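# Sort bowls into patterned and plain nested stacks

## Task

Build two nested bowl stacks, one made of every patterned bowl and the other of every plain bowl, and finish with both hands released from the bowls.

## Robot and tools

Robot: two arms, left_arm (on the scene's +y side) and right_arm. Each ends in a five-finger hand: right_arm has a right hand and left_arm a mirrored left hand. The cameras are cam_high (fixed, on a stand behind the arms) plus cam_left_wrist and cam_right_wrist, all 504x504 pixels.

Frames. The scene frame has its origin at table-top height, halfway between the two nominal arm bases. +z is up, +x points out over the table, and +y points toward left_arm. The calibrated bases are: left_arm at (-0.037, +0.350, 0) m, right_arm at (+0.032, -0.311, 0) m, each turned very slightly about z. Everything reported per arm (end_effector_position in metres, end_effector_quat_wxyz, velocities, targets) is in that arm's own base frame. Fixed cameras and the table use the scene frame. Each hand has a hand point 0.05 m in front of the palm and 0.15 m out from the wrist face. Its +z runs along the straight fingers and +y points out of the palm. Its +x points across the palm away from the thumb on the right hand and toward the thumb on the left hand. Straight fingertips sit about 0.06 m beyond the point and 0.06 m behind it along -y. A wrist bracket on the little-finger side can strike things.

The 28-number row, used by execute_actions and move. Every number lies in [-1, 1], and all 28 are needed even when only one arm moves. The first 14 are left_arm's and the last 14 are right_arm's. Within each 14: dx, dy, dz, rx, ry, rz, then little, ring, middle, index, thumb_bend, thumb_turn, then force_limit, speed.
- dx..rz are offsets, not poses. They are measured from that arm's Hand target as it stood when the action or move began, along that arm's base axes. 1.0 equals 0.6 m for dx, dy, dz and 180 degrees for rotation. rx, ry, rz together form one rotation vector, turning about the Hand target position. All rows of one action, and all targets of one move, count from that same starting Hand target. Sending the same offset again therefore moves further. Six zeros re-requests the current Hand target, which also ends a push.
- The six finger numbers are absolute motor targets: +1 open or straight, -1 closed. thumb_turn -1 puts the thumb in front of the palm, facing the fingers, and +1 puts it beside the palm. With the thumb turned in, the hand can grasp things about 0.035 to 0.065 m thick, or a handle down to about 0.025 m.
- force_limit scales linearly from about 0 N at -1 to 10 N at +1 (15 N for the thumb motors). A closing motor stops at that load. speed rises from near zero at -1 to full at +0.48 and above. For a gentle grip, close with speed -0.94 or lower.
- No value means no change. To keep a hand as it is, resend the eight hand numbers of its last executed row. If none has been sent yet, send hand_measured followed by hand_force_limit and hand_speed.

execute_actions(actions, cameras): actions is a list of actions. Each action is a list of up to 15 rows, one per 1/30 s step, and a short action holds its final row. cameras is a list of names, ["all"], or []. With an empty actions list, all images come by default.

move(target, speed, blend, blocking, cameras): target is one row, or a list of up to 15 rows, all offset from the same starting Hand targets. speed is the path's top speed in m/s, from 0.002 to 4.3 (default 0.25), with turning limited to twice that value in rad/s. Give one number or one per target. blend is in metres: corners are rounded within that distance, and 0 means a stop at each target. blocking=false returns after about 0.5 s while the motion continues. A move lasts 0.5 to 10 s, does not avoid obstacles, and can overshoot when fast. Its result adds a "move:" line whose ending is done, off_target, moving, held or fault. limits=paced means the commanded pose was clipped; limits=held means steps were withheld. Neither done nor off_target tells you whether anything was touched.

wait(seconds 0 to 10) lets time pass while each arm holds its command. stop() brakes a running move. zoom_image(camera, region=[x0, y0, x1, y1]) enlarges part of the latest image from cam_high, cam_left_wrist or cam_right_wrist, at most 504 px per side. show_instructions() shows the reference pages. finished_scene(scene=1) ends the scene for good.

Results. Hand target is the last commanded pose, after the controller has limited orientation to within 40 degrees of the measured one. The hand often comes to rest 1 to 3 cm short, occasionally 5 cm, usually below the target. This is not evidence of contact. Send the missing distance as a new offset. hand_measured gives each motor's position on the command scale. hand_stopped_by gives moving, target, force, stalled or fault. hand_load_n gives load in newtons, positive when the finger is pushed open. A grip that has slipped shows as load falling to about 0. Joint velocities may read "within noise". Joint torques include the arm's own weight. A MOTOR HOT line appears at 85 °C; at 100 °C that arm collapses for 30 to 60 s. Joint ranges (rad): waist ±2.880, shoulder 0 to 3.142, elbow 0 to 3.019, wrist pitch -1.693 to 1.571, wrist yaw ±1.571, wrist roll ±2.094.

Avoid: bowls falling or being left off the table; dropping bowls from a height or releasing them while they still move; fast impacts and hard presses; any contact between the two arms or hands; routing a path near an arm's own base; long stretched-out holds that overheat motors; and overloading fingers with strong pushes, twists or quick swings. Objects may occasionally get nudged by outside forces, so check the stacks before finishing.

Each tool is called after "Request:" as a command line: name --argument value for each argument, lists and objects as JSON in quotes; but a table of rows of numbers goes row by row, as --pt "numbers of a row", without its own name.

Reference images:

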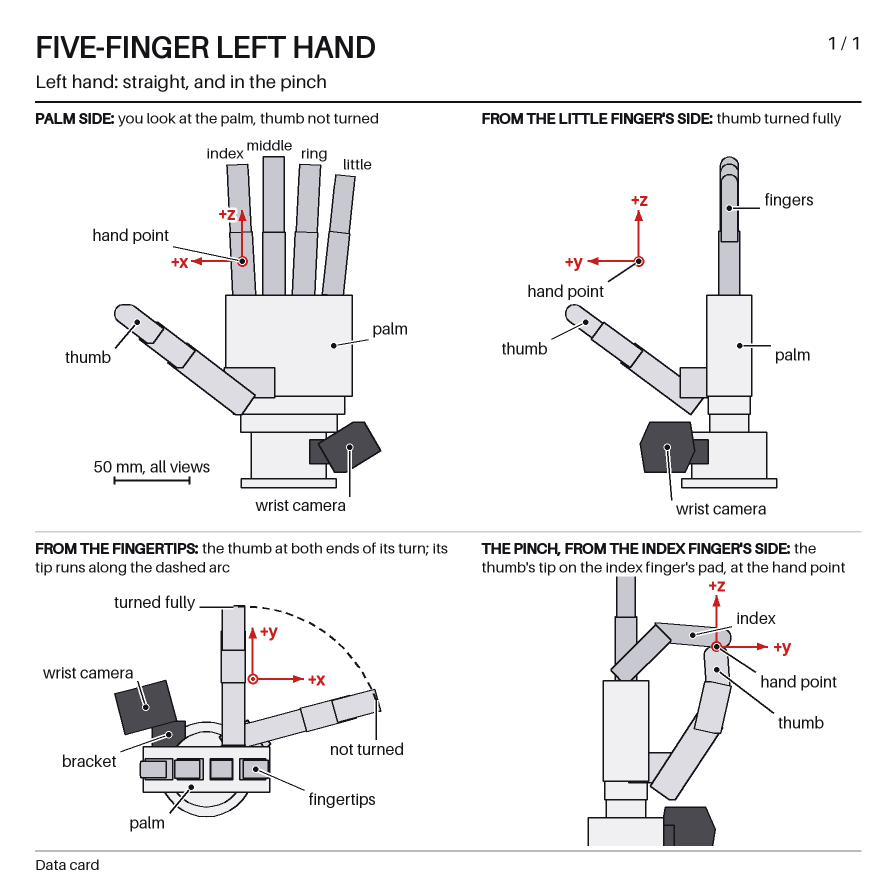

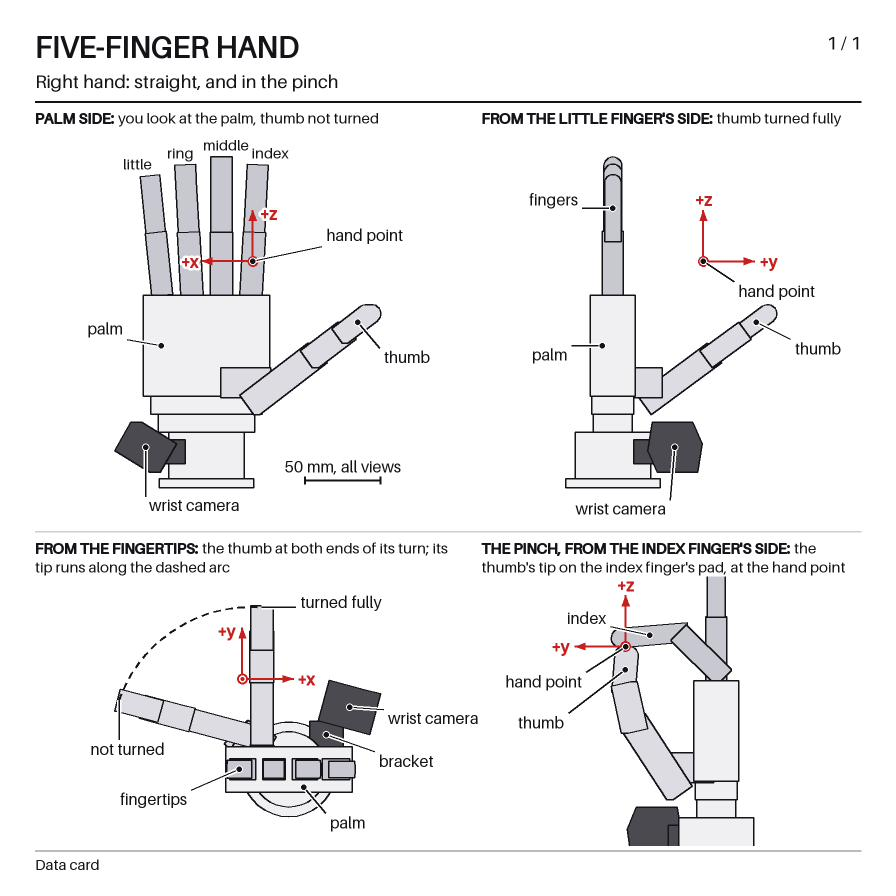

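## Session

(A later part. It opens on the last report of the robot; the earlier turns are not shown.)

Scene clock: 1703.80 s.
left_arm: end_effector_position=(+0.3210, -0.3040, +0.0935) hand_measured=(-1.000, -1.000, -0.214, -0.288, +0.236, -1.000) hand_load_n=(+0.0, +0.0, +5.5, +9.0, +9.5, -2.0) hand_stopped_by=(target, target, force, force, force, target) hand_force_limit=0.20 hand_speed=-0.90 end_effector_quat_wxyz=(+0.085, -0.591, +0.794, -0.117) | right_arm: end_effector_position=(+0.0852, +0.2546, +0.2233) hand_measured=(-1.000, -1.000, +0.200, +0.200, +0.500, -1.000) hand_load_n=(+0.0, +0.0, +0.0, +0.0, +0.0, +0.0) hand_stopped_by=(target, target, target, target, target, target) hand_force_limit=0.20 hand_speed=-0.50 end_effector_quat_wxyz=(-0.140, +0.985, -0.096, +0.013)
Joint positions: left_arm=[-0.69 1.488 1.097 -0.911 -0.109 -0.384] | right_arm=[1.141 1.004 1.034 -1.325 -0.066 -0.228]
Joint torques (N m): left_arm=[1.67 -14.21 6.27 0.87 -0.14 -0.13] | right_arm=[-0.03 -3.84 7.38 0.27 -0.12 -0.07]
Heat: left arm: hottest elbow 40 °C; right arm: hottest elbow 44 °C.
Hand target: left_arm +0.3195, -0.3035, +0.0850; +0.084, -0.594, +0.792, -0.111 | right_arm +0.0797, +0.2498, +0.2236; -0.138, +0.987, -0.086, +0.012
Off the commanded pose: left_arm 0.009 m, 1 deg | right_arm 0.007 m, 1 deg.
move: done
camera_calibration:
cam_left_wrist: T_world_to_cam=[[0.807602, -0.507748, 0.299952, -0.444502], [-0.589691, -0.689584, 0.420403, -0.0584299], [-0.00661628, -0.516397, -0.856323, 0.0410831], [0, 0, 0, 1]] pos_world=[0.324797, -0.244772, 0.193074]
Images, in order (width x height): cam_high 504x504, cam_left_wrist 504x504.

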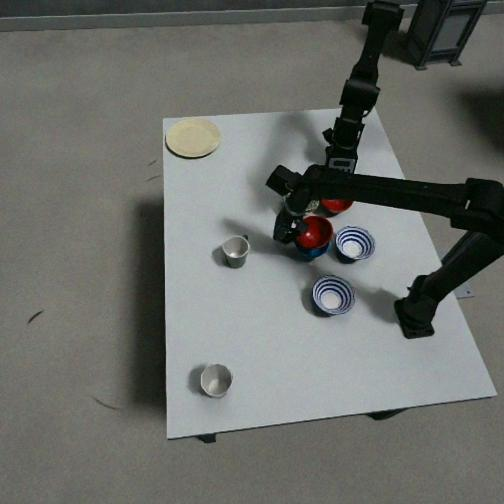

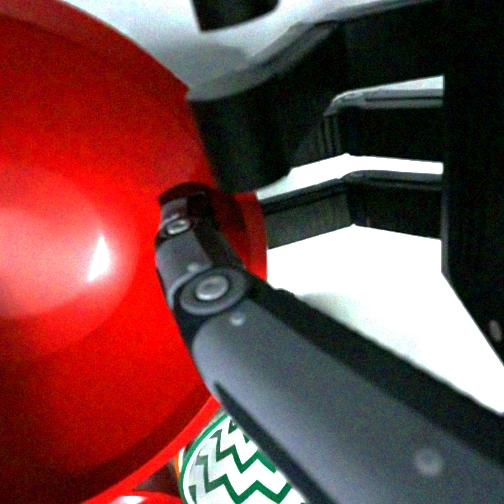

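Request:
move --target '[0.0, 0.0, -0.026, 0, 0, 0, -1, -1, -0.6, -0.6, -0.2, -1, 0.2, -0.9, 0, 0, 0, 0, 0, 0, -1, -1, 0.2, 0.2, 0.5, -1, 0.2, -0.5]' --cameras '["cam_high"]' --speed 0.05

Request:
zoom_image --camera "cam_high" --region '[250, 180, 370, 300]'

Scene clock: 1718.60 s.
left_arm: end_effector_position=(+0.3217, -0.3045, +0.0797) hand_measured=(-1.000, -1.000, -0.214, -0.288, +0.236, -1.000) hand_load_n=(+0.0, +0.0, +5.0, +9.0, +9.5, -2.0) hand_stopped_by=(target, target, force, force, force, target) hand_force_limit=0.20 hand_speed=-0.90 end_effector_quat_wxyz=(+0.086, -0.591, +0.794, -0.119) | right_arm: end_effector_position=(+0.0852, +0.2546, +0.2233) hand_measured=(-1.000, -1.000, +0.200, +0.200, +0.500, -1.000) hand_load_n=(+0.0, +0.0, +0.0, +0.0, -0.5, +0.0) hand_stopped_by=(target, target, target, target, target, target) hand_force_limit=0.20 hand_speed=-0.50 end_effector_quat_wxyz=(-0.140, +0.985, -0.096, +0.013)
Joint positions: left_arm=[-0.69 1.502 1.073 -0.869 -0.109 -0.384] | right_arm=[1.141 1.004 1.034 -1.325 -0.066 -0.228]
Joint torques (N m): left_arm=[1.55 -13.39 6.13 0.88 -0.16 -0.14] | right_arm=[0.15 -3.84 7.38 0.31 -0.12 -0.07]
Heat: left arm: hottest elbow 39 °C; right arm: hottest elbow 44 °C.
Hand target: left_arm +0.3194, -0.3035, +0.0693; +0.084, -0.594, +0.792, -0.111 | right_arm +0.0797, +0.2498, +0.2236; -0.138, +0.987, -0.086, +0.012
Off the commanded pose: left_arm 0.011 m, 1 deg | right_arm 0.007 m, 1 deg.
move: off_target (left_arm)
Images, in order (width x height): cam_high 504x504.

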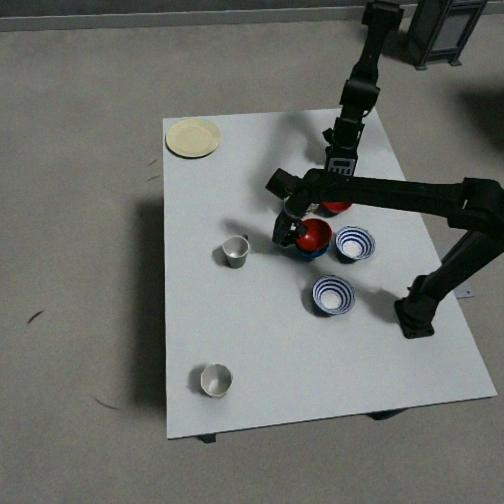

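Scaled by 4.200 from the camera's 504x504 image, which has a finer 720x720 frame.

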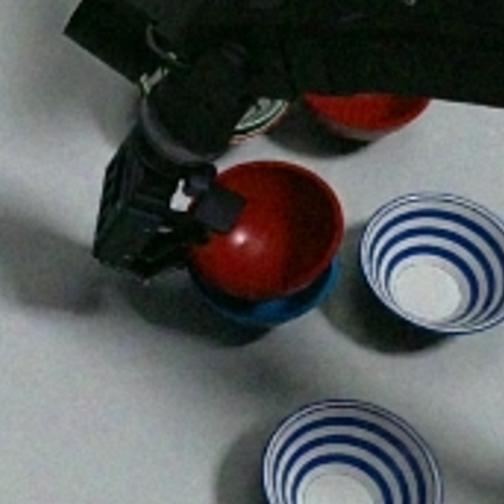

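Request:
move --target '[0.0, 0.0, -0.022, 0, 0, 0, -1, -1, -0.6, -0.6, -0.2, -1, 0.2, -0.9, 0, 0, 0, 0, 0, 0, -1, -1, 0.2, 0.2, 0.5, -1, 0.2, -0.5]' --cameras '["cam_high", "cam_left_wrist"]' --speed 0.05

Request:
zoom_image --camera "cam_high" --region '[250, 180, 370, 300]'

Scene clock: 1728.03 s.
left_arm: end_effector_position=(+0.3232, -0.3056, +0.0683) hand_measured=(-1.000, -1.000, -0.214, -0.288, +0.236, -1.000) hand_load_n=(+0.5, +0.0, +5.0, +8.5, +9.5, -2.0) hand_stopped_by=(target, target, force, force, force, target) hand_force_limit=0.20 hand_speed=-0.90 end_effector_quat_wxyz=(+0.087, -0.591, +0.793, -0.121) | right_arm: end_effector_position=(+0.0852, +0.2546, +0.2233) hand_measured=(-1.000, -1.000, +0.200, +0.200, +0.500, -1.000) hand_load_n=(+0.0, +0.0, +0.0, +0.0, +0.0, +0.0) hand_stopped_by=(target, target, target, target, target, target) hand_force_limit=0.20 hand_speed=-0.50 end_effector_quat_wxyz=(-0.140, +0.985, -0.096, +0.013)
Joint positions: left_arm=[-0.69 1.516 1.056 -0.831 -0.11 -0.384] | right_arm=[1.141 1.004 1.034 -1.325 -0.066 -0.228]
Joint torques (N m): left_arm=[1.61 -13.45 5.97 0.83 -0.11 -0.12] | right_arm=[0.15 -3.96 7.39 0.35 -0.13 -0.07]
Heat: left arm: hottest elbow 38 °C; right arm: hottest elbow 44 °C.
Hand target: left_arm +0.3194, -0.3035, +0.0560; +0.084, -0.594, +0.792, -0.111 | right_arm +0.0797, +0.2498, +0.2236; -0.138, +0.987, -0.086, +0.012
Off the commanded pose: left_arm 0.013 m, 1 deg | right_arm 0.007 m, 1 deg.
move: off_target (left_arm)
camera_calibration:
cam_left_wrist: T_world_to_cam=[[0.805194, -0.505682, 0.309756, -0.438813], [-0.593012, -0.687223, 0.419597, -0.0457666], [0.000688642, -0.521545, -0.853223, 0.0145563], [0, 0, 0, 1]] pos_world=[0.326179, -0.24576, 0.167548]
Images, in order (width x height): cam_high 504x504, cam_left_wrist 504x504.

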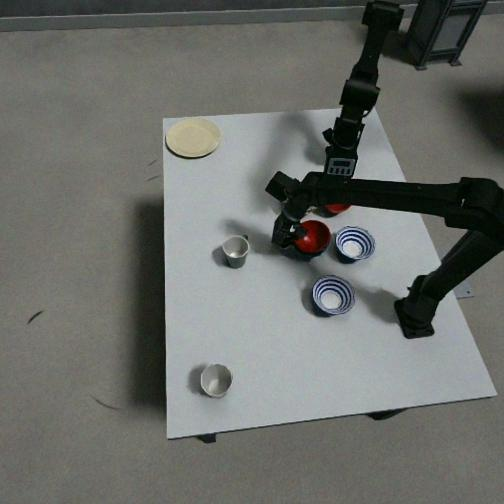

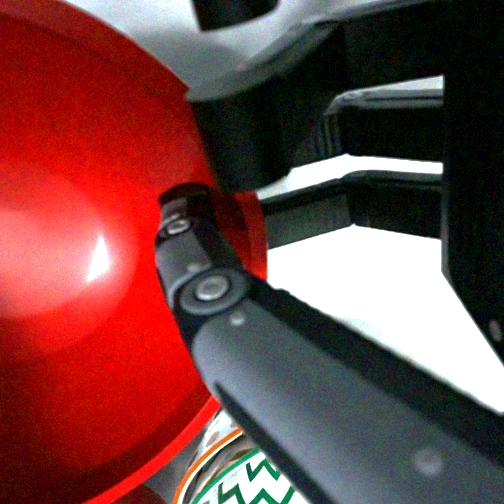

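Scaled by 4.200 from the camera's 504x504 image, which has a finer 720x720 frame.

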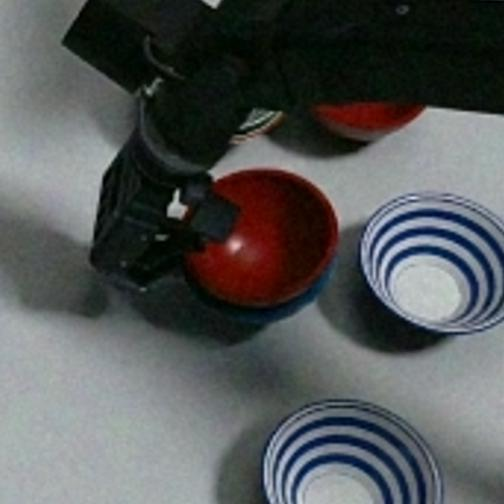

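Request:
move --target '[-0.003, 0.002, -0.022, 0, 0, 0, -1, -1, -0.6, -0.6, -0.2, -1, 0.2, -0.9, 0, 0, 0, 0, 0, 0, -1, -1, 0.2, 0.2, 0.5, -1, 0.2, -0.5]' --cameras '["cam_high", "cam_left_wrist"]' --speed 0.05

Request:
zoom_image --camera "cam_high" --region '[250, 180, 370, 300]'

Scene clock: 1744.17 s.
left_arm: end_effector_position=(+0.3230, -0.3054, +0.0581) hand_measured=(-1.000, -1.000, -0.214, -0.288, +0.236, -1.000) hand_load_n=(+0.0, +0.0, +1.5, +9.0, +5.5, -2.0) hand_stopped_by=(target, target, force, force, force, target) hand_force_limit=0.20 hand_speed=-0.90 end_effector_quat_wxyz=(+0.088, -0.590, +0.793, -0.125) | right_arm: end_effector_position=(+0.0852, +0.2546, +0.2233) hand_measured=(-1.000, -1.000, +0.200, +0.200, +0.500, -1.000) hand_load_n=(+0.0, +0.0, +0.5, +0.0, +0.0, +0.0) hand_stopped_by=(target, target, target, target, target, target) hand_force_limit=0.20 hand_speed=-0.50 end_effector_quat_wxyz=(-0.140, +0.985, -0.096, +0.013)
Joint positions: left_arm=[-0.69 1.524 1.033 -0.794 -0.11 -0.384] | right_arm=[1.141 1.004 1.034 -1.325 -0.066 -0.228]
Joint torques (N m): left_arm=[1.61 -13.1 5.68 0.85 -0.11 -0.13] | right_arm=[0.09 -3.84 7.46 0.31 -0.12 -0.09]
Heat: left arm: hottest elbow 38 °C; right arm: hottest elbow 44 °C.
Hand target: left_arm +0.3177, -0.3023, +0.0430; +0.084, -0.594, +0.792, -0.111 | right_arm +0.0797, +0.2498, +0.2236; -0.138, +0.987, -0.086, +0.012
Off the commanded pose: left_arm 0.016 m, 2 deg | right_arm 0.007 m, 1 deg.
move: off_target (left_arm)
camera_calibration:
cam_left_wrist: T_world_to_cam=[[0.803378, -0.504293, 0.31666, -0.434746], [-0.595445, -0.685215, 0.419436, -0.0401053], [0.00546157, -0.525518, -0.850765, 0.00298556], [0, 0, 0, 1]] pos_world=[0.325369, -0.245151, 0.157028]
Images, in order (width x height): cam_high 504x504, cam_left_wrist 504x504.

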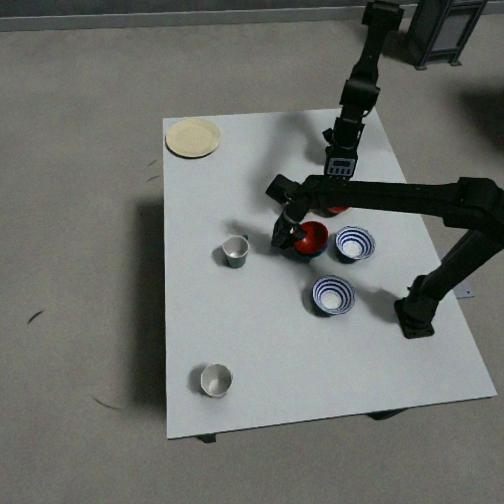

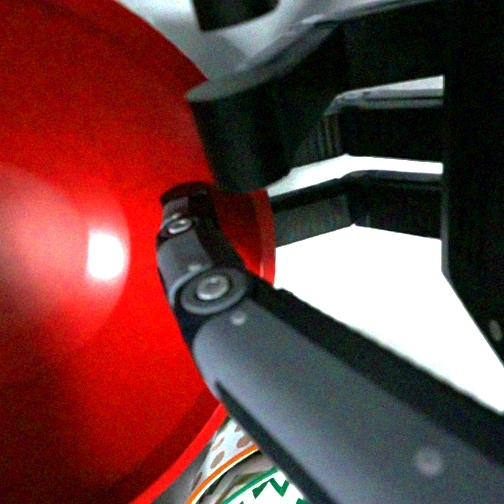

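Scaled by 4.200 from the camera's 504x504 image, which has a finer 720x720 frame.

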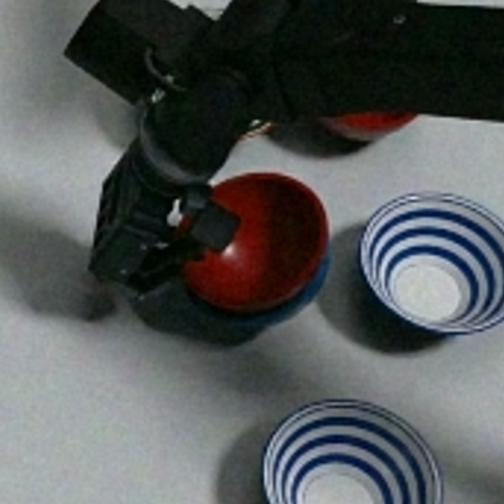

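Request:
move --target '[0.0, 0.0, 0.0, 0, 0, 0, -1, -1, -0.06, -0.14, 0.45, -1, 0.2, -0.93, 0, 0, 0, 0, 0, 0, -1, -1, 0.2, 0.2, 0.5, -1, 0.2, -0.5]' --cameras '["cam_high", "cam_left_wrist"]' --speed 0.05

Request:
zoom_image --camera "cam_high" --region '[250, 180, 370, 300]'

Scene clock: 1761.13 s.
left_arm: end_effector_position=(+0.3229, -0.3054, +0.0570) hand_measured=(-1.000, -1.000, -0.060, -0.140, +0.450, -1.000) hand_load_n=(+0.0, +0.0, +0.5, +0.0, +0.0, -0.5) hand_stopped_by=(target, target, target, target, target, target) hand_force_limit=0.20 hand_speed=-0.93 end_effector_quat_wxyz=(+0.087, -0.590, +0.793, -0.124) | right_arm: end_effector_position=(+0.0852, +0.2546, +0.2233) hand_measured=(-1.000, -1.000, +0.200, +0.200, +0.500, -1.000) hand_load_n=(+0.0, +0.0, +0.0, +0.0, +0.0, +0.0) hand_stopped_by=(target, target, target, target, target, target) hand_force_limit=0.20 hand_speed=-0.50 end_effector_quat_wxyz=(-0.140, +0.985, -0.096, +0.013)
Joint positions: left_arm=[-0.69 1.526 1.033 -0.793 -0.11 -0.384] | right_arm=[1.141 1.004 1.034 -1.325 -0.066 -0.228]
Joint torques (N m): left_arm=[1.49 -13.33 5.71 0.85 -0.11 -0.14] | right_arm=[-0.03 -4.13 7.45 0.28 -0.12 -0.06]
Heat: left arm: hottest elbow 37 °C; right arm: hottest elbow 44 °C.
Hand target: left_arm +0.3178, -0.3023, +0.0430; +0.084, -0.594, +0.792, -0.112 | right_arm +0.0797, +0.2498, +0.2236; -0.138, +0.987, -0.086, +0.012
Off the commanded pose: left_arm 0.015 m, 2 deg | right_arm 0.007 m, 1 deg.
move: off_target (left_arm)
camera_calibration:
cam_left_wrist: T_world_to_cam=[[0.803972, -0.504754, 0.314409, -0.434522], [-0.594654, -0.685898, 0.41944, -0.0401233], [0.00393887, -0.524182, -0.851597, 0.00303893], [0, 0, 0, 1]] pos_world=[0.325472, -0.245254, 0.156035]
Images, in order (width x height): cam_high 504x504, cam_left_wrist 504x504.

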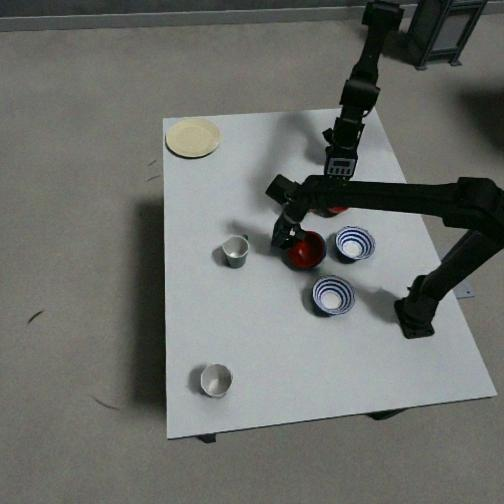

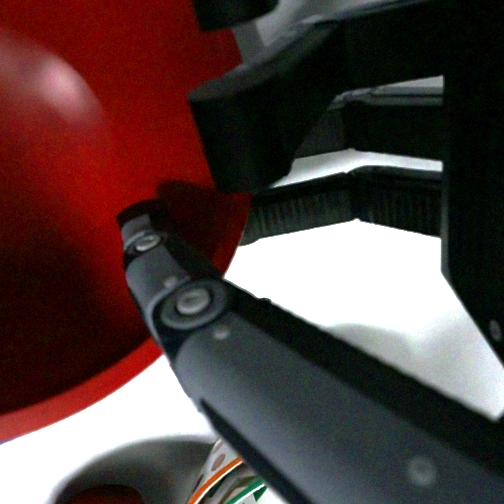

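Scaled by 4.200 from the camera's 504x504 image, which has a finer 720x720 frame.

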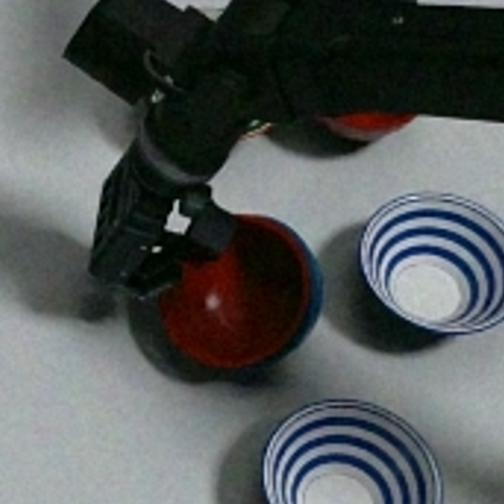

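Request:
move --pt "0.03 -0.01 0.045 0 0 0 -1 -1 -0.06 -0.14 0.45 -1 0.2 -0.93 0 0 0 0 0 0 -1 -1 0.2 0.2 0.5 -1 0.2 -0.5" --pt "0.055 -0.017 0.1 0 0 0 -1 -1 -0.06 -0.14 0.45 -1 0.2 -0.93 0 0 0 0 0 0 -1 -1 0.2 0.2 0.5 -1 0.2 -0.5" --cameras '["cam_high", "cam_left_wrist"]' --speed 0.05 --blend 0.01

Request:
zoom_image --camera "cam_high" --region '[250, 180, 370, 300]'

Scene clock: 1791.40 s.
left_arm: end_effector_position=(+0.3348, -0.3059, +0.0938) hand_measured=(-1.000, -1.000, -0.060, -0.140, +0.450, -1.000) hand_load_n=(+0.0, +0.5, +0.0, +0.0, +0.0, +0.0) hand_stopped_by=(target, target, target, target, target, target) hand_force_limit=0.20 hand_speed=-0.93 end_effector_quat_wxyz=(+0.082, -0.594, +0.793, -0.103) | right_arm: end_effector_position=(+0.0852, +0.2546, +0.2233) hand_measured=(-1.000, -1.000, +0.200, +0.200, +0.500, -1.000) hand_load_n=(+0.0, +0.0, +0.0, +0.0, +0.0, +0.0) hand_stopped_by=(target, target, target, target, target, target) hand_force_limit=0.20 hand_speed=-0.50 end_effector_quat_wxyz=(-0.140, +0.985, -0.096, +0.013)
Joint positions: left_arm=[-0.673 1.534 1.153 -0.946 -0.105 -0.376] | right_arm=[1.141 1.004 1.034 -1.325 -0.066 -0.228]
Joint torques (N m): left_arm=[2.43 -13.98 10.24 0.01 -0.01 0.04] | right_arm=[0.03 -3.9 7.41 0.27 -0.12 -0.07]
Heat: left arm: hottest elbow 37 °C; right arm: hottest elbow 43 °C.
Hand target: left_arm +0.3508, -0.3124, +0.1029; +0.084, -0.594, +0.792, -0.111 | right_arm +0.0797, +0.2498, +0.2236; -0.138, +0.987, -0.086, +0.012
Off the commanded pose: left_arm 0.020 m, 1 deg | right_arm 0.007 m, 1 deg.
move: off_target (left_arm)
camera_calibration:
cam_left_wrist: T_world_to_cam=[[0.818103, -0.505674, 0.273863, -0.457199], [-0.574659, -0.700834, 0.422609, -0.0604185], [-0.0217697, -0.503116, -0.863945, 0.0503473], [0, 0, 0, 1]] pos_world=[0.340412, -0.248206, 0.194241]
Images, in order (width x height): cam_high 504x504, cam_left_wrist 504x504.

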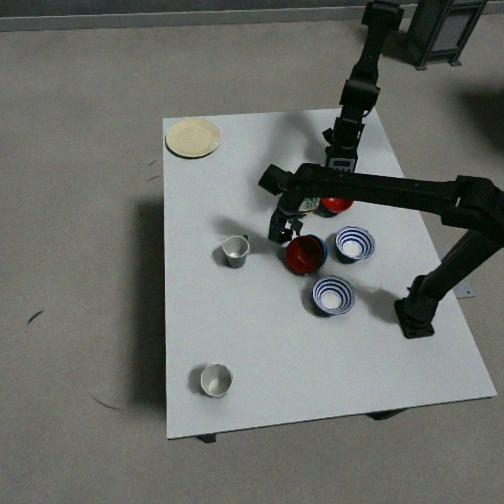

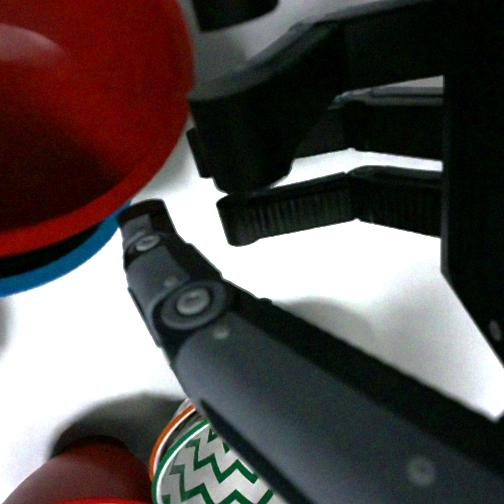

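Scaled by 4.200 from the camera's 504x504 image, which has a finer 720x720 frame.

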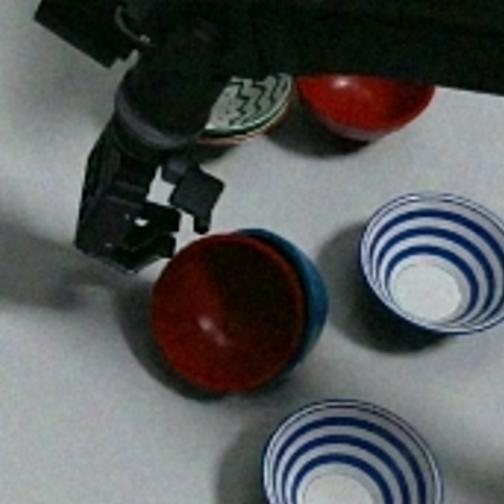

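Request:
zoom_image --camera "cam_high" --region '[270, 220, 340, 290]'

Request:
zoom_image --camera "cam_left_wrist" --region '[0, 0, 250, 320]'

Scaled by 7.200 from the camera's 504x504 image, which has a finer 720x720 frame.

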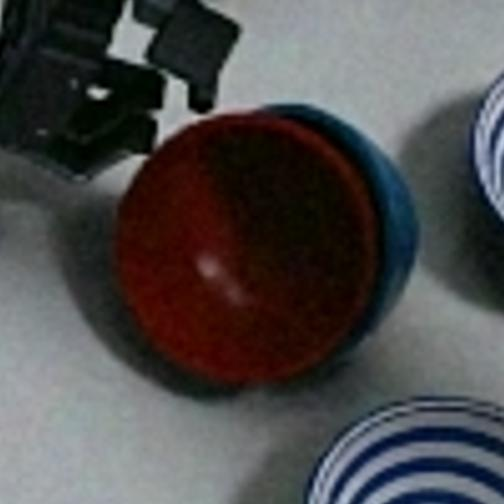

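Scaled by 1.575 from the camera's 504x504 image, which has a finer 720x720 frame.

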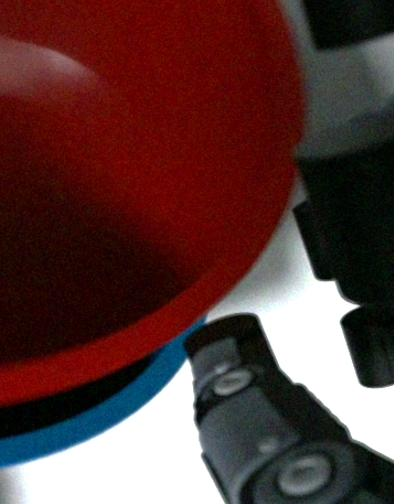

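Request:
move --pt "0.017 0.0 0.13 0 0 0 -1 -1 -0.06 -0.14 0.45 -1 0.2 -0.93 0 0 0 0 0 0 -1 -1 0.2 0.2 0.5 -1 0.2 -0.5" --pt "0.015 0.16 0.1 0 0 0.272 1 1 1 1 1 -1 -0.4 -0.2 0 0 0 0 0 0 -1 -1 0.2 0.2 0.5 -1 0.2 -0.5" --cameras '["all"]' --speed 0.12

Request:
zoom_image --camera "cam_high" --region '[240, 190, 360, 310]'

Scene clock: 1889.13 s.
left_arm: end_effector_position=(+0.3636, -0.2237, +0.1662) hand_measured=(+1.000, +1.000, +1.000, +1.000, +1.000, -1.000) hand_load_n=(+0.0, +0.0, +0.0, +0.0, +0.0, +0.0) hand_stopped_by=(target, target, target, target, target, target) hand_force_limit=-0.40 hand_speed=-0.20 end_effector_quat_wxyz=(-0.122, +0.864, -0.482, +0.074) | right_arm: end_effector_position=(+0.0852, +0.2546, +0.2233) hand_measured=(-1.000, -1.000, +0.200, +0.200, +0.500, -1.000) hand_load_n=(+0.0, +0.0, -0.5, +0.0, +0.0, +0.0) hand_stopped_by=(target, target, target, target, target, target) hand_force_limit=0.20 hand_speed=-0.50 end_effector_quat_wxyz=(-0.140, +0.985, -0.096, +0.013)
Joint positions: left_arm=[-0.507 1.37 1.178 -1.226 -0.243 -1.04] | right_arm=[1.141 1.004 1.034 -1.325 -0.066 -0.228]
Joint torques (N m): left_arm=[2.32 -13.27 6.38 -0.18 -0.27 -0.15] | right_arm=[0.03 -4.07 7.49 0.25 -0.11 -0.05]
Heat: left arm: hottest elbow 42 °C; right arm: hottest elbow 43 °C.
Hand target: left_arm +0.3598, -0.2164, +0.1629; -0.122, +0.869, -0.475, +0.067 | right_arm +0.0797, +0.2498, +0.2236; -0.138, +0.987, -0.086, +0.012
Off the commanded pose: left_arm 0.009 m, 1 deg | right_arm 0.007 m, 1 deg.
move: done
camera_calibration:
cam_left_wrist: T_world_to_cam=[[0.916027, 0.267842, 0.29859, -0.325613], [0.121817, -0.894997, 0.429116, -0.314608], [0.382173, -0.356709, -0.852469, 0.0388528], [0, 0, 0, 1]] pos_world=[0.321746, -0.180502, 0.265349]
cam_right_wrist: T_world_to_cam=[[0.0821728, -0.955355, -0.283802, 0.301117], [-0.890568, -0.198215, 0.409389, 0.0395129], [-0.447366, 0.219104, -0.867097, 0.292921], [0, 0, 0, 1]] pos_world=[0.141488, 0.231326, 0.323272]

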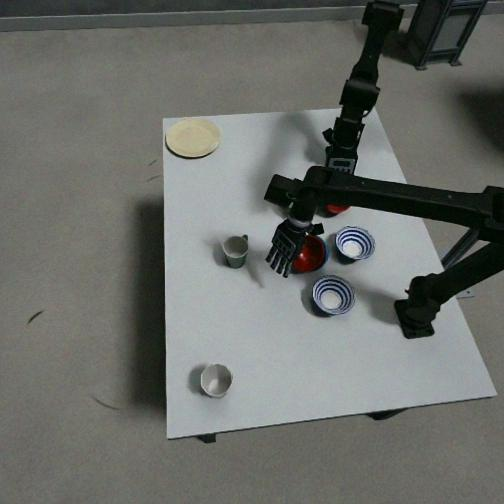

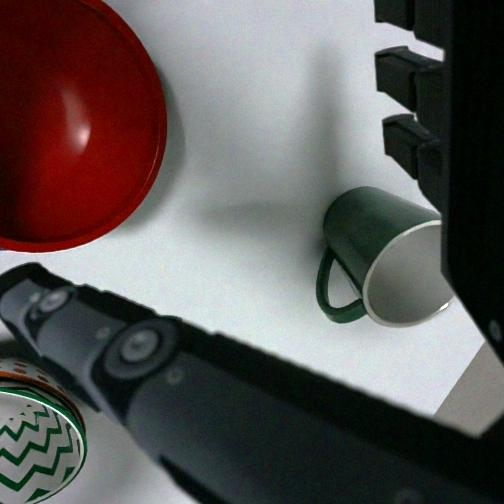

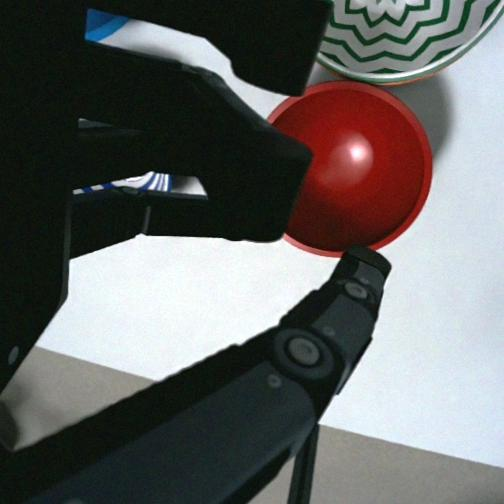

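Scaled by 4.200 from the camera's 504x504 image, which has a finer 720x720 frame.

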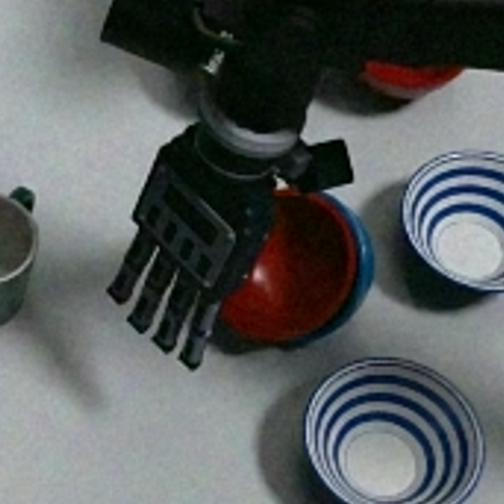

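Request:
move --pt "0 0 -0.135 0 0 0 1 1 1 1 1 -1 -0.4 -0.2 0 0 0 0 0 0 -1 -1 0.2 0.2 0.5 -1 0.2 -0.5" --pt "-0.06 -0.038 -0.14 0 0 0 1 1 1 1 1 -1 -0.4 -0.2 0 0 0 0 0 0 -1 -1 0.2 0.2 0.5 -1 0.2 -0.5" --cameras '["all"]' --speed '[0.1, 0.06]'

Request:
zoom_image --camera "cam_high" --region '[240, 190, 360, 310]'

Scene clock: 1943.03 s.
left_arm: end_effector_position=(+0.3310, -0.2404, +0.0820) hand_measured=(+1.000, +1.000, +1.000, +1.000, +1.000, -1.000) hand_load_n=(+0.0, +0.0, +0.0, +0.0, +0.0, +0.0) hand_stopped_by=(target, target, target, target, target, target) hand_force_limit=-0.40 hand_speed=-0.20 end_effector_quat_wxyz=(-0.122, +0.868, -0.475, +0.072) | right_arm: end_effector_position=(+0.0852, +0.2546, +0.2233) hand_measured=(-1.000, -1.000, +0.200, +0.200, +0.500, -1.000) hand_load_n=(+0.0, +0.0, +0.0, +0.0, +0.0, +0.0) hand_stopped_by=(target, target, target, target, target, target) hand_force_limit=0.20 hand_speed=-0.50 end_effector_quat_wxyz=(-0.140, +0.985, -0.096, +0.013)
Joint positions: left_arm=[-0.587 1.396 0.972 -1.022 -0.255 -1.14] | right_arm=[1.141 1.004 1.034 -1.325 -0.066 -0.228]
Joint torques (N m): left_arm=[1.08 -13.04 5.86 -0.06 -0.32 -0.12] | right_arm=[0.15 -4.07 7.42 0.35 -0.13 -0.08]
Heat: left arm: hottest elbow 40 °C; right arm: hottest elbow 43 °C.
Hand target: left_arm +0.3237, -0.2391, +0.0788; -0.122, +0.869, -0.475, +0.066 | right_arm +0.0797, +0.2498, +0.2236; -0.138, +0.987, -0.086, +0.012
Off the commanded pose: left_arm 0.008 m, 1 deg | right_arm 0.007 m, 1 deg.
move: done
camera_calibration:
cam_left_wrist: T_world_to_cam=[[0.91233, 0.283418, 0.295515, -0.260985], [0.138462, -0.892754, 0.42874, -0.294338], [0.385335, -0.350234, -0.853729, -0.0258396], [0, 0, 0, 1]] pos_world=[0.288816, -0.197854, 0.181259]
cam_right_wrist: T_world_to_cam=[[0.0821728, -0.955355, -0.283802, 0.301117], [-0.890568, -0.198215, 0.409389, 0.0395129], [-0.447366, 0.219104, -0.867097, 0.292921], [0, 0, 0, 1]] pos_world=[0.141488, 0.231326, 0.323272]

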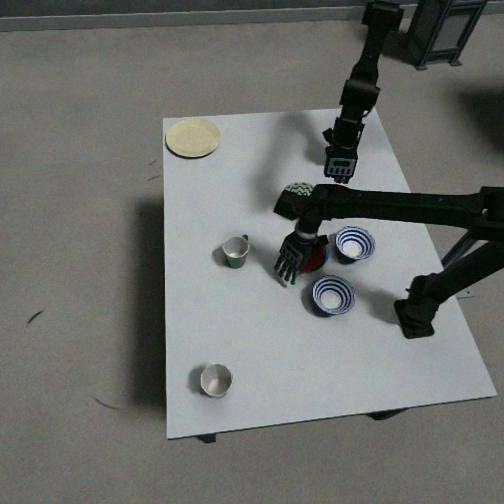

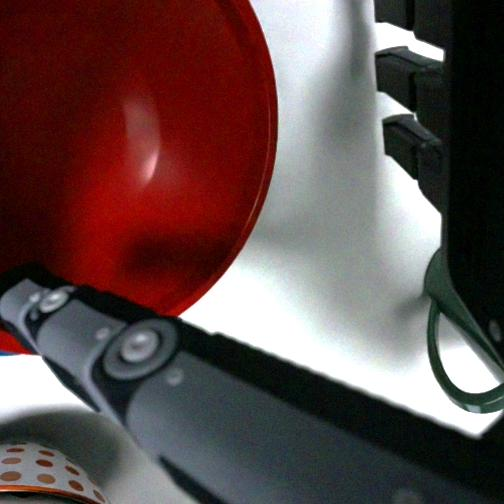

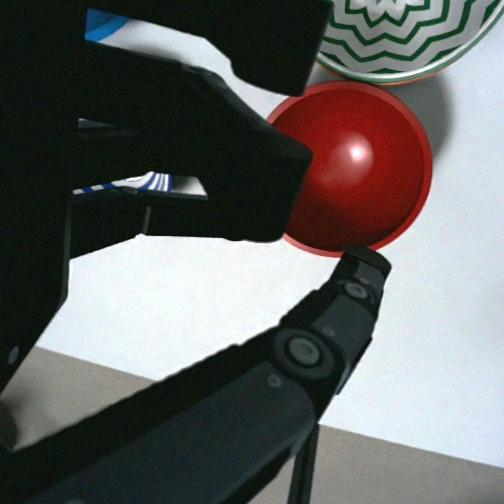

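Scaled by 4.200 from the camera's 504x504 image, which has a finer 720x720 frame.

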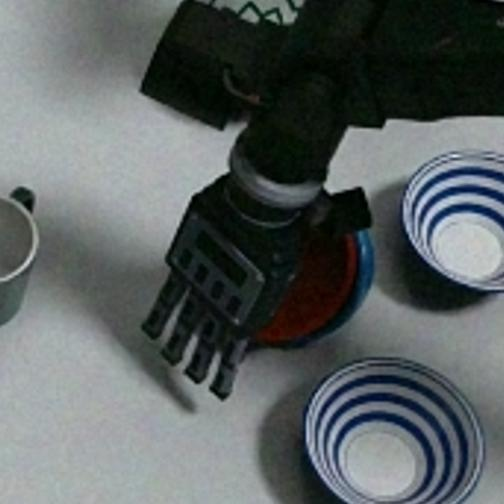

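Request:
move --target '[-0.06, -0.0385, 0.0, 0, 0, 0, 1, 1, 1, 1, 1, -1, -0.4, -0.2, 0, 0, 0, 0, 0, 0, -1, -1, 0.2, 0.2, 0.5, -1, 0.2, -0.5]' --cameras '["cam_high", "cam_left_wrist"]' --speed 0.04

Request:
zoom_image --camera "cam_high" --region '[240, 190, 360, 310]'

Scene clock: 1963.10 s.
left_arm: end_effector_position=(+0.2956, -0.2648, +0.0818) hand_measured=(+1.000, +1.000, +1.000, +1.000, +1.000, -1.000) hand_load_n=(+0.0, +0.0, +0.0, +0.0, +0.0, +0.0) hand_stopped_by=(target, target, target, target, target, target) hand_force_limit=-0.40 hand_speed=-0.20 end_effector_quat_wxyz=(-0.121, +0.869, -0.475, +0.073) | right_arm: end_effector_position=(+0.0852, +0.2546, +0.2233) hand_measured=(-1.000, -1.000, +0.200, +0.200, +0.500, -1.000) hand_load_n=(+0.0, +0.0, +0.5, +0.0, +0.0, +0.0) hand_stopped_by=(target, target, target, target, target, target) hand_force_limit=0.20 hand_speed=-0.50 end_effector_quat_wxyz=(-0.140, +0.985, -0.096, +0.013)
Joint positions: left_arm=[-0.695 1.364 0.941 -1.05 -0.266 -1.253] | right_arm=[1.141 1.004 1.034 -1.325 -0.066 -0.228]
Joint torques (N m): left_arm=[0.91 -12.57 5.79 -0.25 -0.33 -0.14] | right_arm=[0.21 -3.9 7.42 0.35 -0.12 -0.08]
Heat: left arm: hottest elbow 38 °C; right arm: hottest elbow 43 °C.
Hand target: left_arm +0.2877, -0.2623, +0.0789; -0.122, +0.869, -0.475, +0.066 | right_arm +0.0797, +0.2498, +0.2236; -0.138, +0.987, -0.086, +0.012
Off the commanded pose: left_arm 0.009 m, 1 deg | right_arm 0.007 m, 1 deg.
move: done
camera_calibration:
cam_left_wrist: T_world_to_cam=[[0.912003, 0.284606, 0.295381, -0.221275], [0.138728, -0.8917, 0.430842, -0.311107], [0.386012, -0.351952, -0.852716, -0.0216319], [0, 0, 0, 1]] pos_world=[0.253313, -0.222051, 0.180953]
Images, in order (width x height): cam_high 504x504, cam_left_wrist 504x504.

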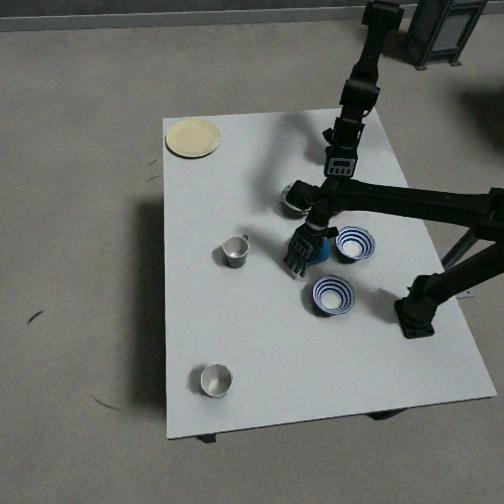

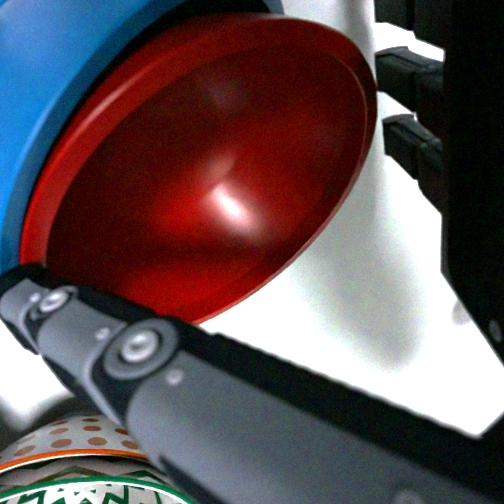

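Scaled by 4.200 from the camera's 504x504 image, which has a finer 720x720 frame.

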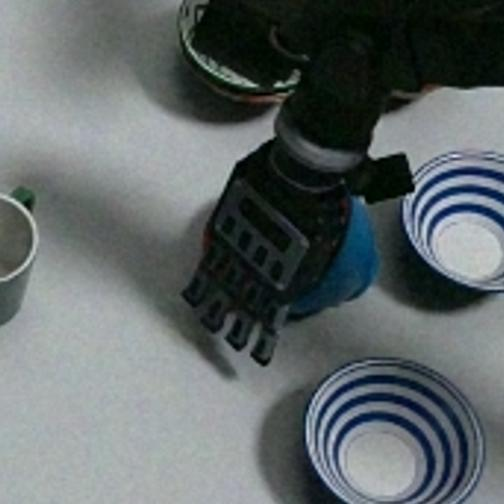

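Request:
zoom_image --camera "cam_left_wrist" --region '[0, 0, 400, 400]'

Request:
zoom_image --camera "cam_high" --region '[270, 220, 340, 290]'

Scaled by 1.260 from the camera's 504x504 image, which has a finer 720x720 frame.

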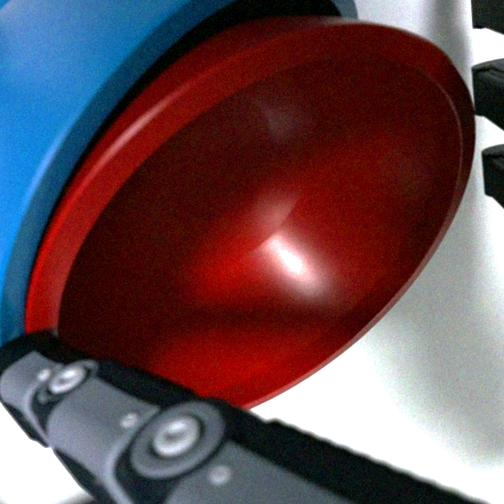

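Scaled by 7.200 from the camera's 504x504 image, which has a finer 720x720 frame.

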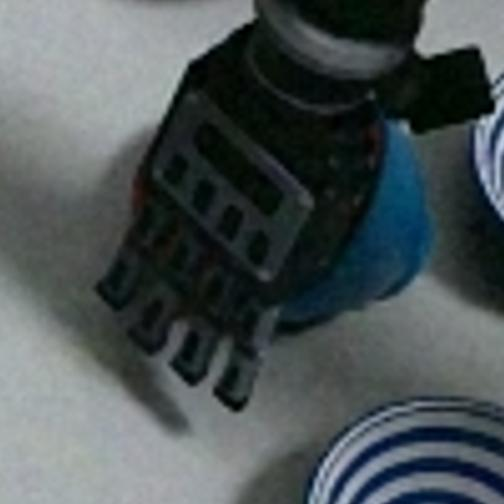

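Request:
move --pt "0.03 0.019 0.0 0 0 0 1 1 1 1 1 -1 -0.4 -0.2 0 0 0 0 0 0 -1 -1 0.2 0.2 0.5 -1 0.2 -0.5" --pt "0.1 0.062 0.0 0 0 0 1 1 1 1 1 -1 -0.4 -0.2 0 0 0 0 0 0 -1 -1 0.2 0.2 0.5 -1 0.2 -0.5" --cameras '["cam_high", "cam_left_wrist"]' --speed '[0.04, 0.06]'

Request:
zoom_image --camera "cam_high" --region '[260, 210, 350, 300]'

Request:
zoom_image --camera "cam_left_wrist" --region '[0, 0, 400, 400]'

Scene clock: 2005.23 s.
left_arm: end_effector_position=(+0.3274, -0.2162, +0.0680) hand_measured=(+1.000, +1.000, +1.000, +1.000, +1.000, -1.000) hand_load_n=(+0.0, +0.0, +0.0, +0.0, +0.0, +0.0) hand_stopped_by=(target, target, target, target, target, target) hand_force_limit=-0.40 hand_speed=-0.20 end_effector_quat_wxyz=(-0.124, +0.869, -0.476, +0.048) | right_arm: end_effector_position=(+0.0852, +0.2546, +0.2233) hand_measured=(-1.000, -1.000, +0.200, +0.200, +0.500, -1.000) hand_load_n=(+0.0, +0.5, +0.0, +0.0, +0.0, +0.0) hand_stopped_by=(target, target, target, target, target, target) hand_force_limit=0.20 hand_speed=-0.50 end_effector_quat_wxyz=(-0.140, +0.985, -0.096, +0.013)
Joint positions: left_arm=[-0.539 1.401 0.941 -1.021 -0.252 -1.097] | right_arm=[1.141 1.004 1.034 -1.325 -0.066 -0.228]
Joint torques (N m): left_arm=[2.08 -11.16 9.73 0.46 -0.13 0.09] | right_arm=[0.26 -4.07 7.38 0.25 -0.13 -0.09]
Heat: left arm: hottest elbow 38 °C; right arm: hottest elbow 43 °C.
Hand target: left_arm +0.3478, -0.2251, +0.0789; -0.122, +0.869, -0.475, +0.067 | right_arm +0.0797, +0.2498, +0.2236; -0.138, +0.987, -0.086, +0.012
Off the commanded pose: left_arm 0.025 m, 2 deg | right_arm 0.007 m, 1 deg.
move: off_target (left_arm)
camera_calibration:
cam_left_wrist: T_world_to_cam=[[0.921577, 0.281379, 0.267436, -0.261976], [0.15973, -0.902756, 0.399396, -0.273333], [0.353811, -0.325357, -0.876904, -0.0107163], [0, 0, 0, 1]] pos_world=[0.288882, -0.176525, 0.169833]
Images, in order (width x height): cam_high 504x504, cam_left_wrist 504x504.

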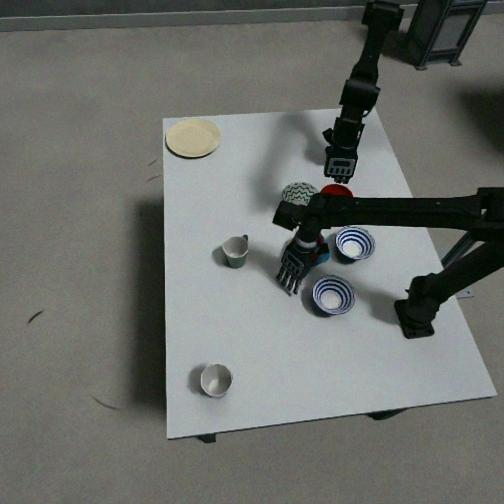

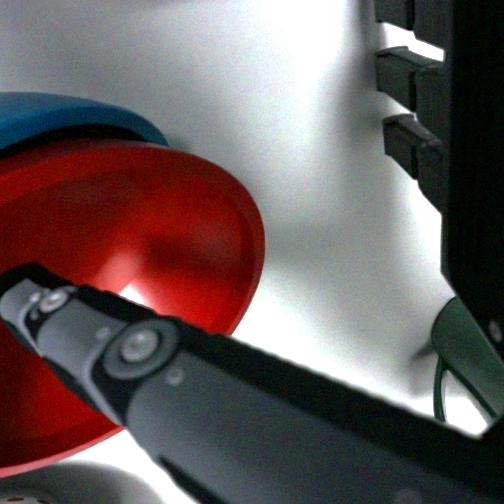

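Scaled by 5.600 from the camera's 504x504 image, which has a finer 720x720 frame.

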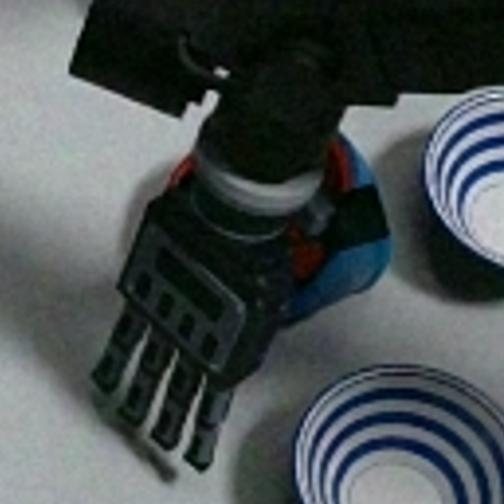

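Scaled by 1.260 from the camera's 504x504 image, which has a finer 720x720 frame.

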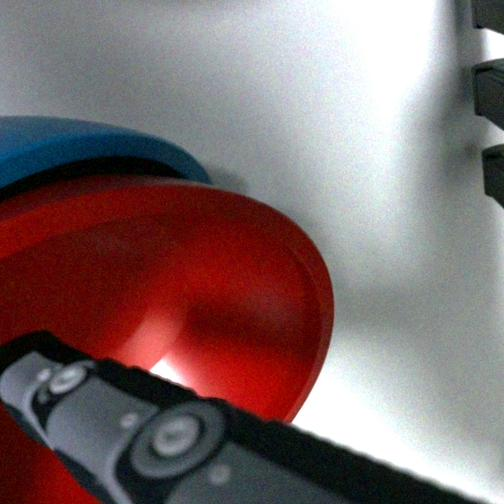

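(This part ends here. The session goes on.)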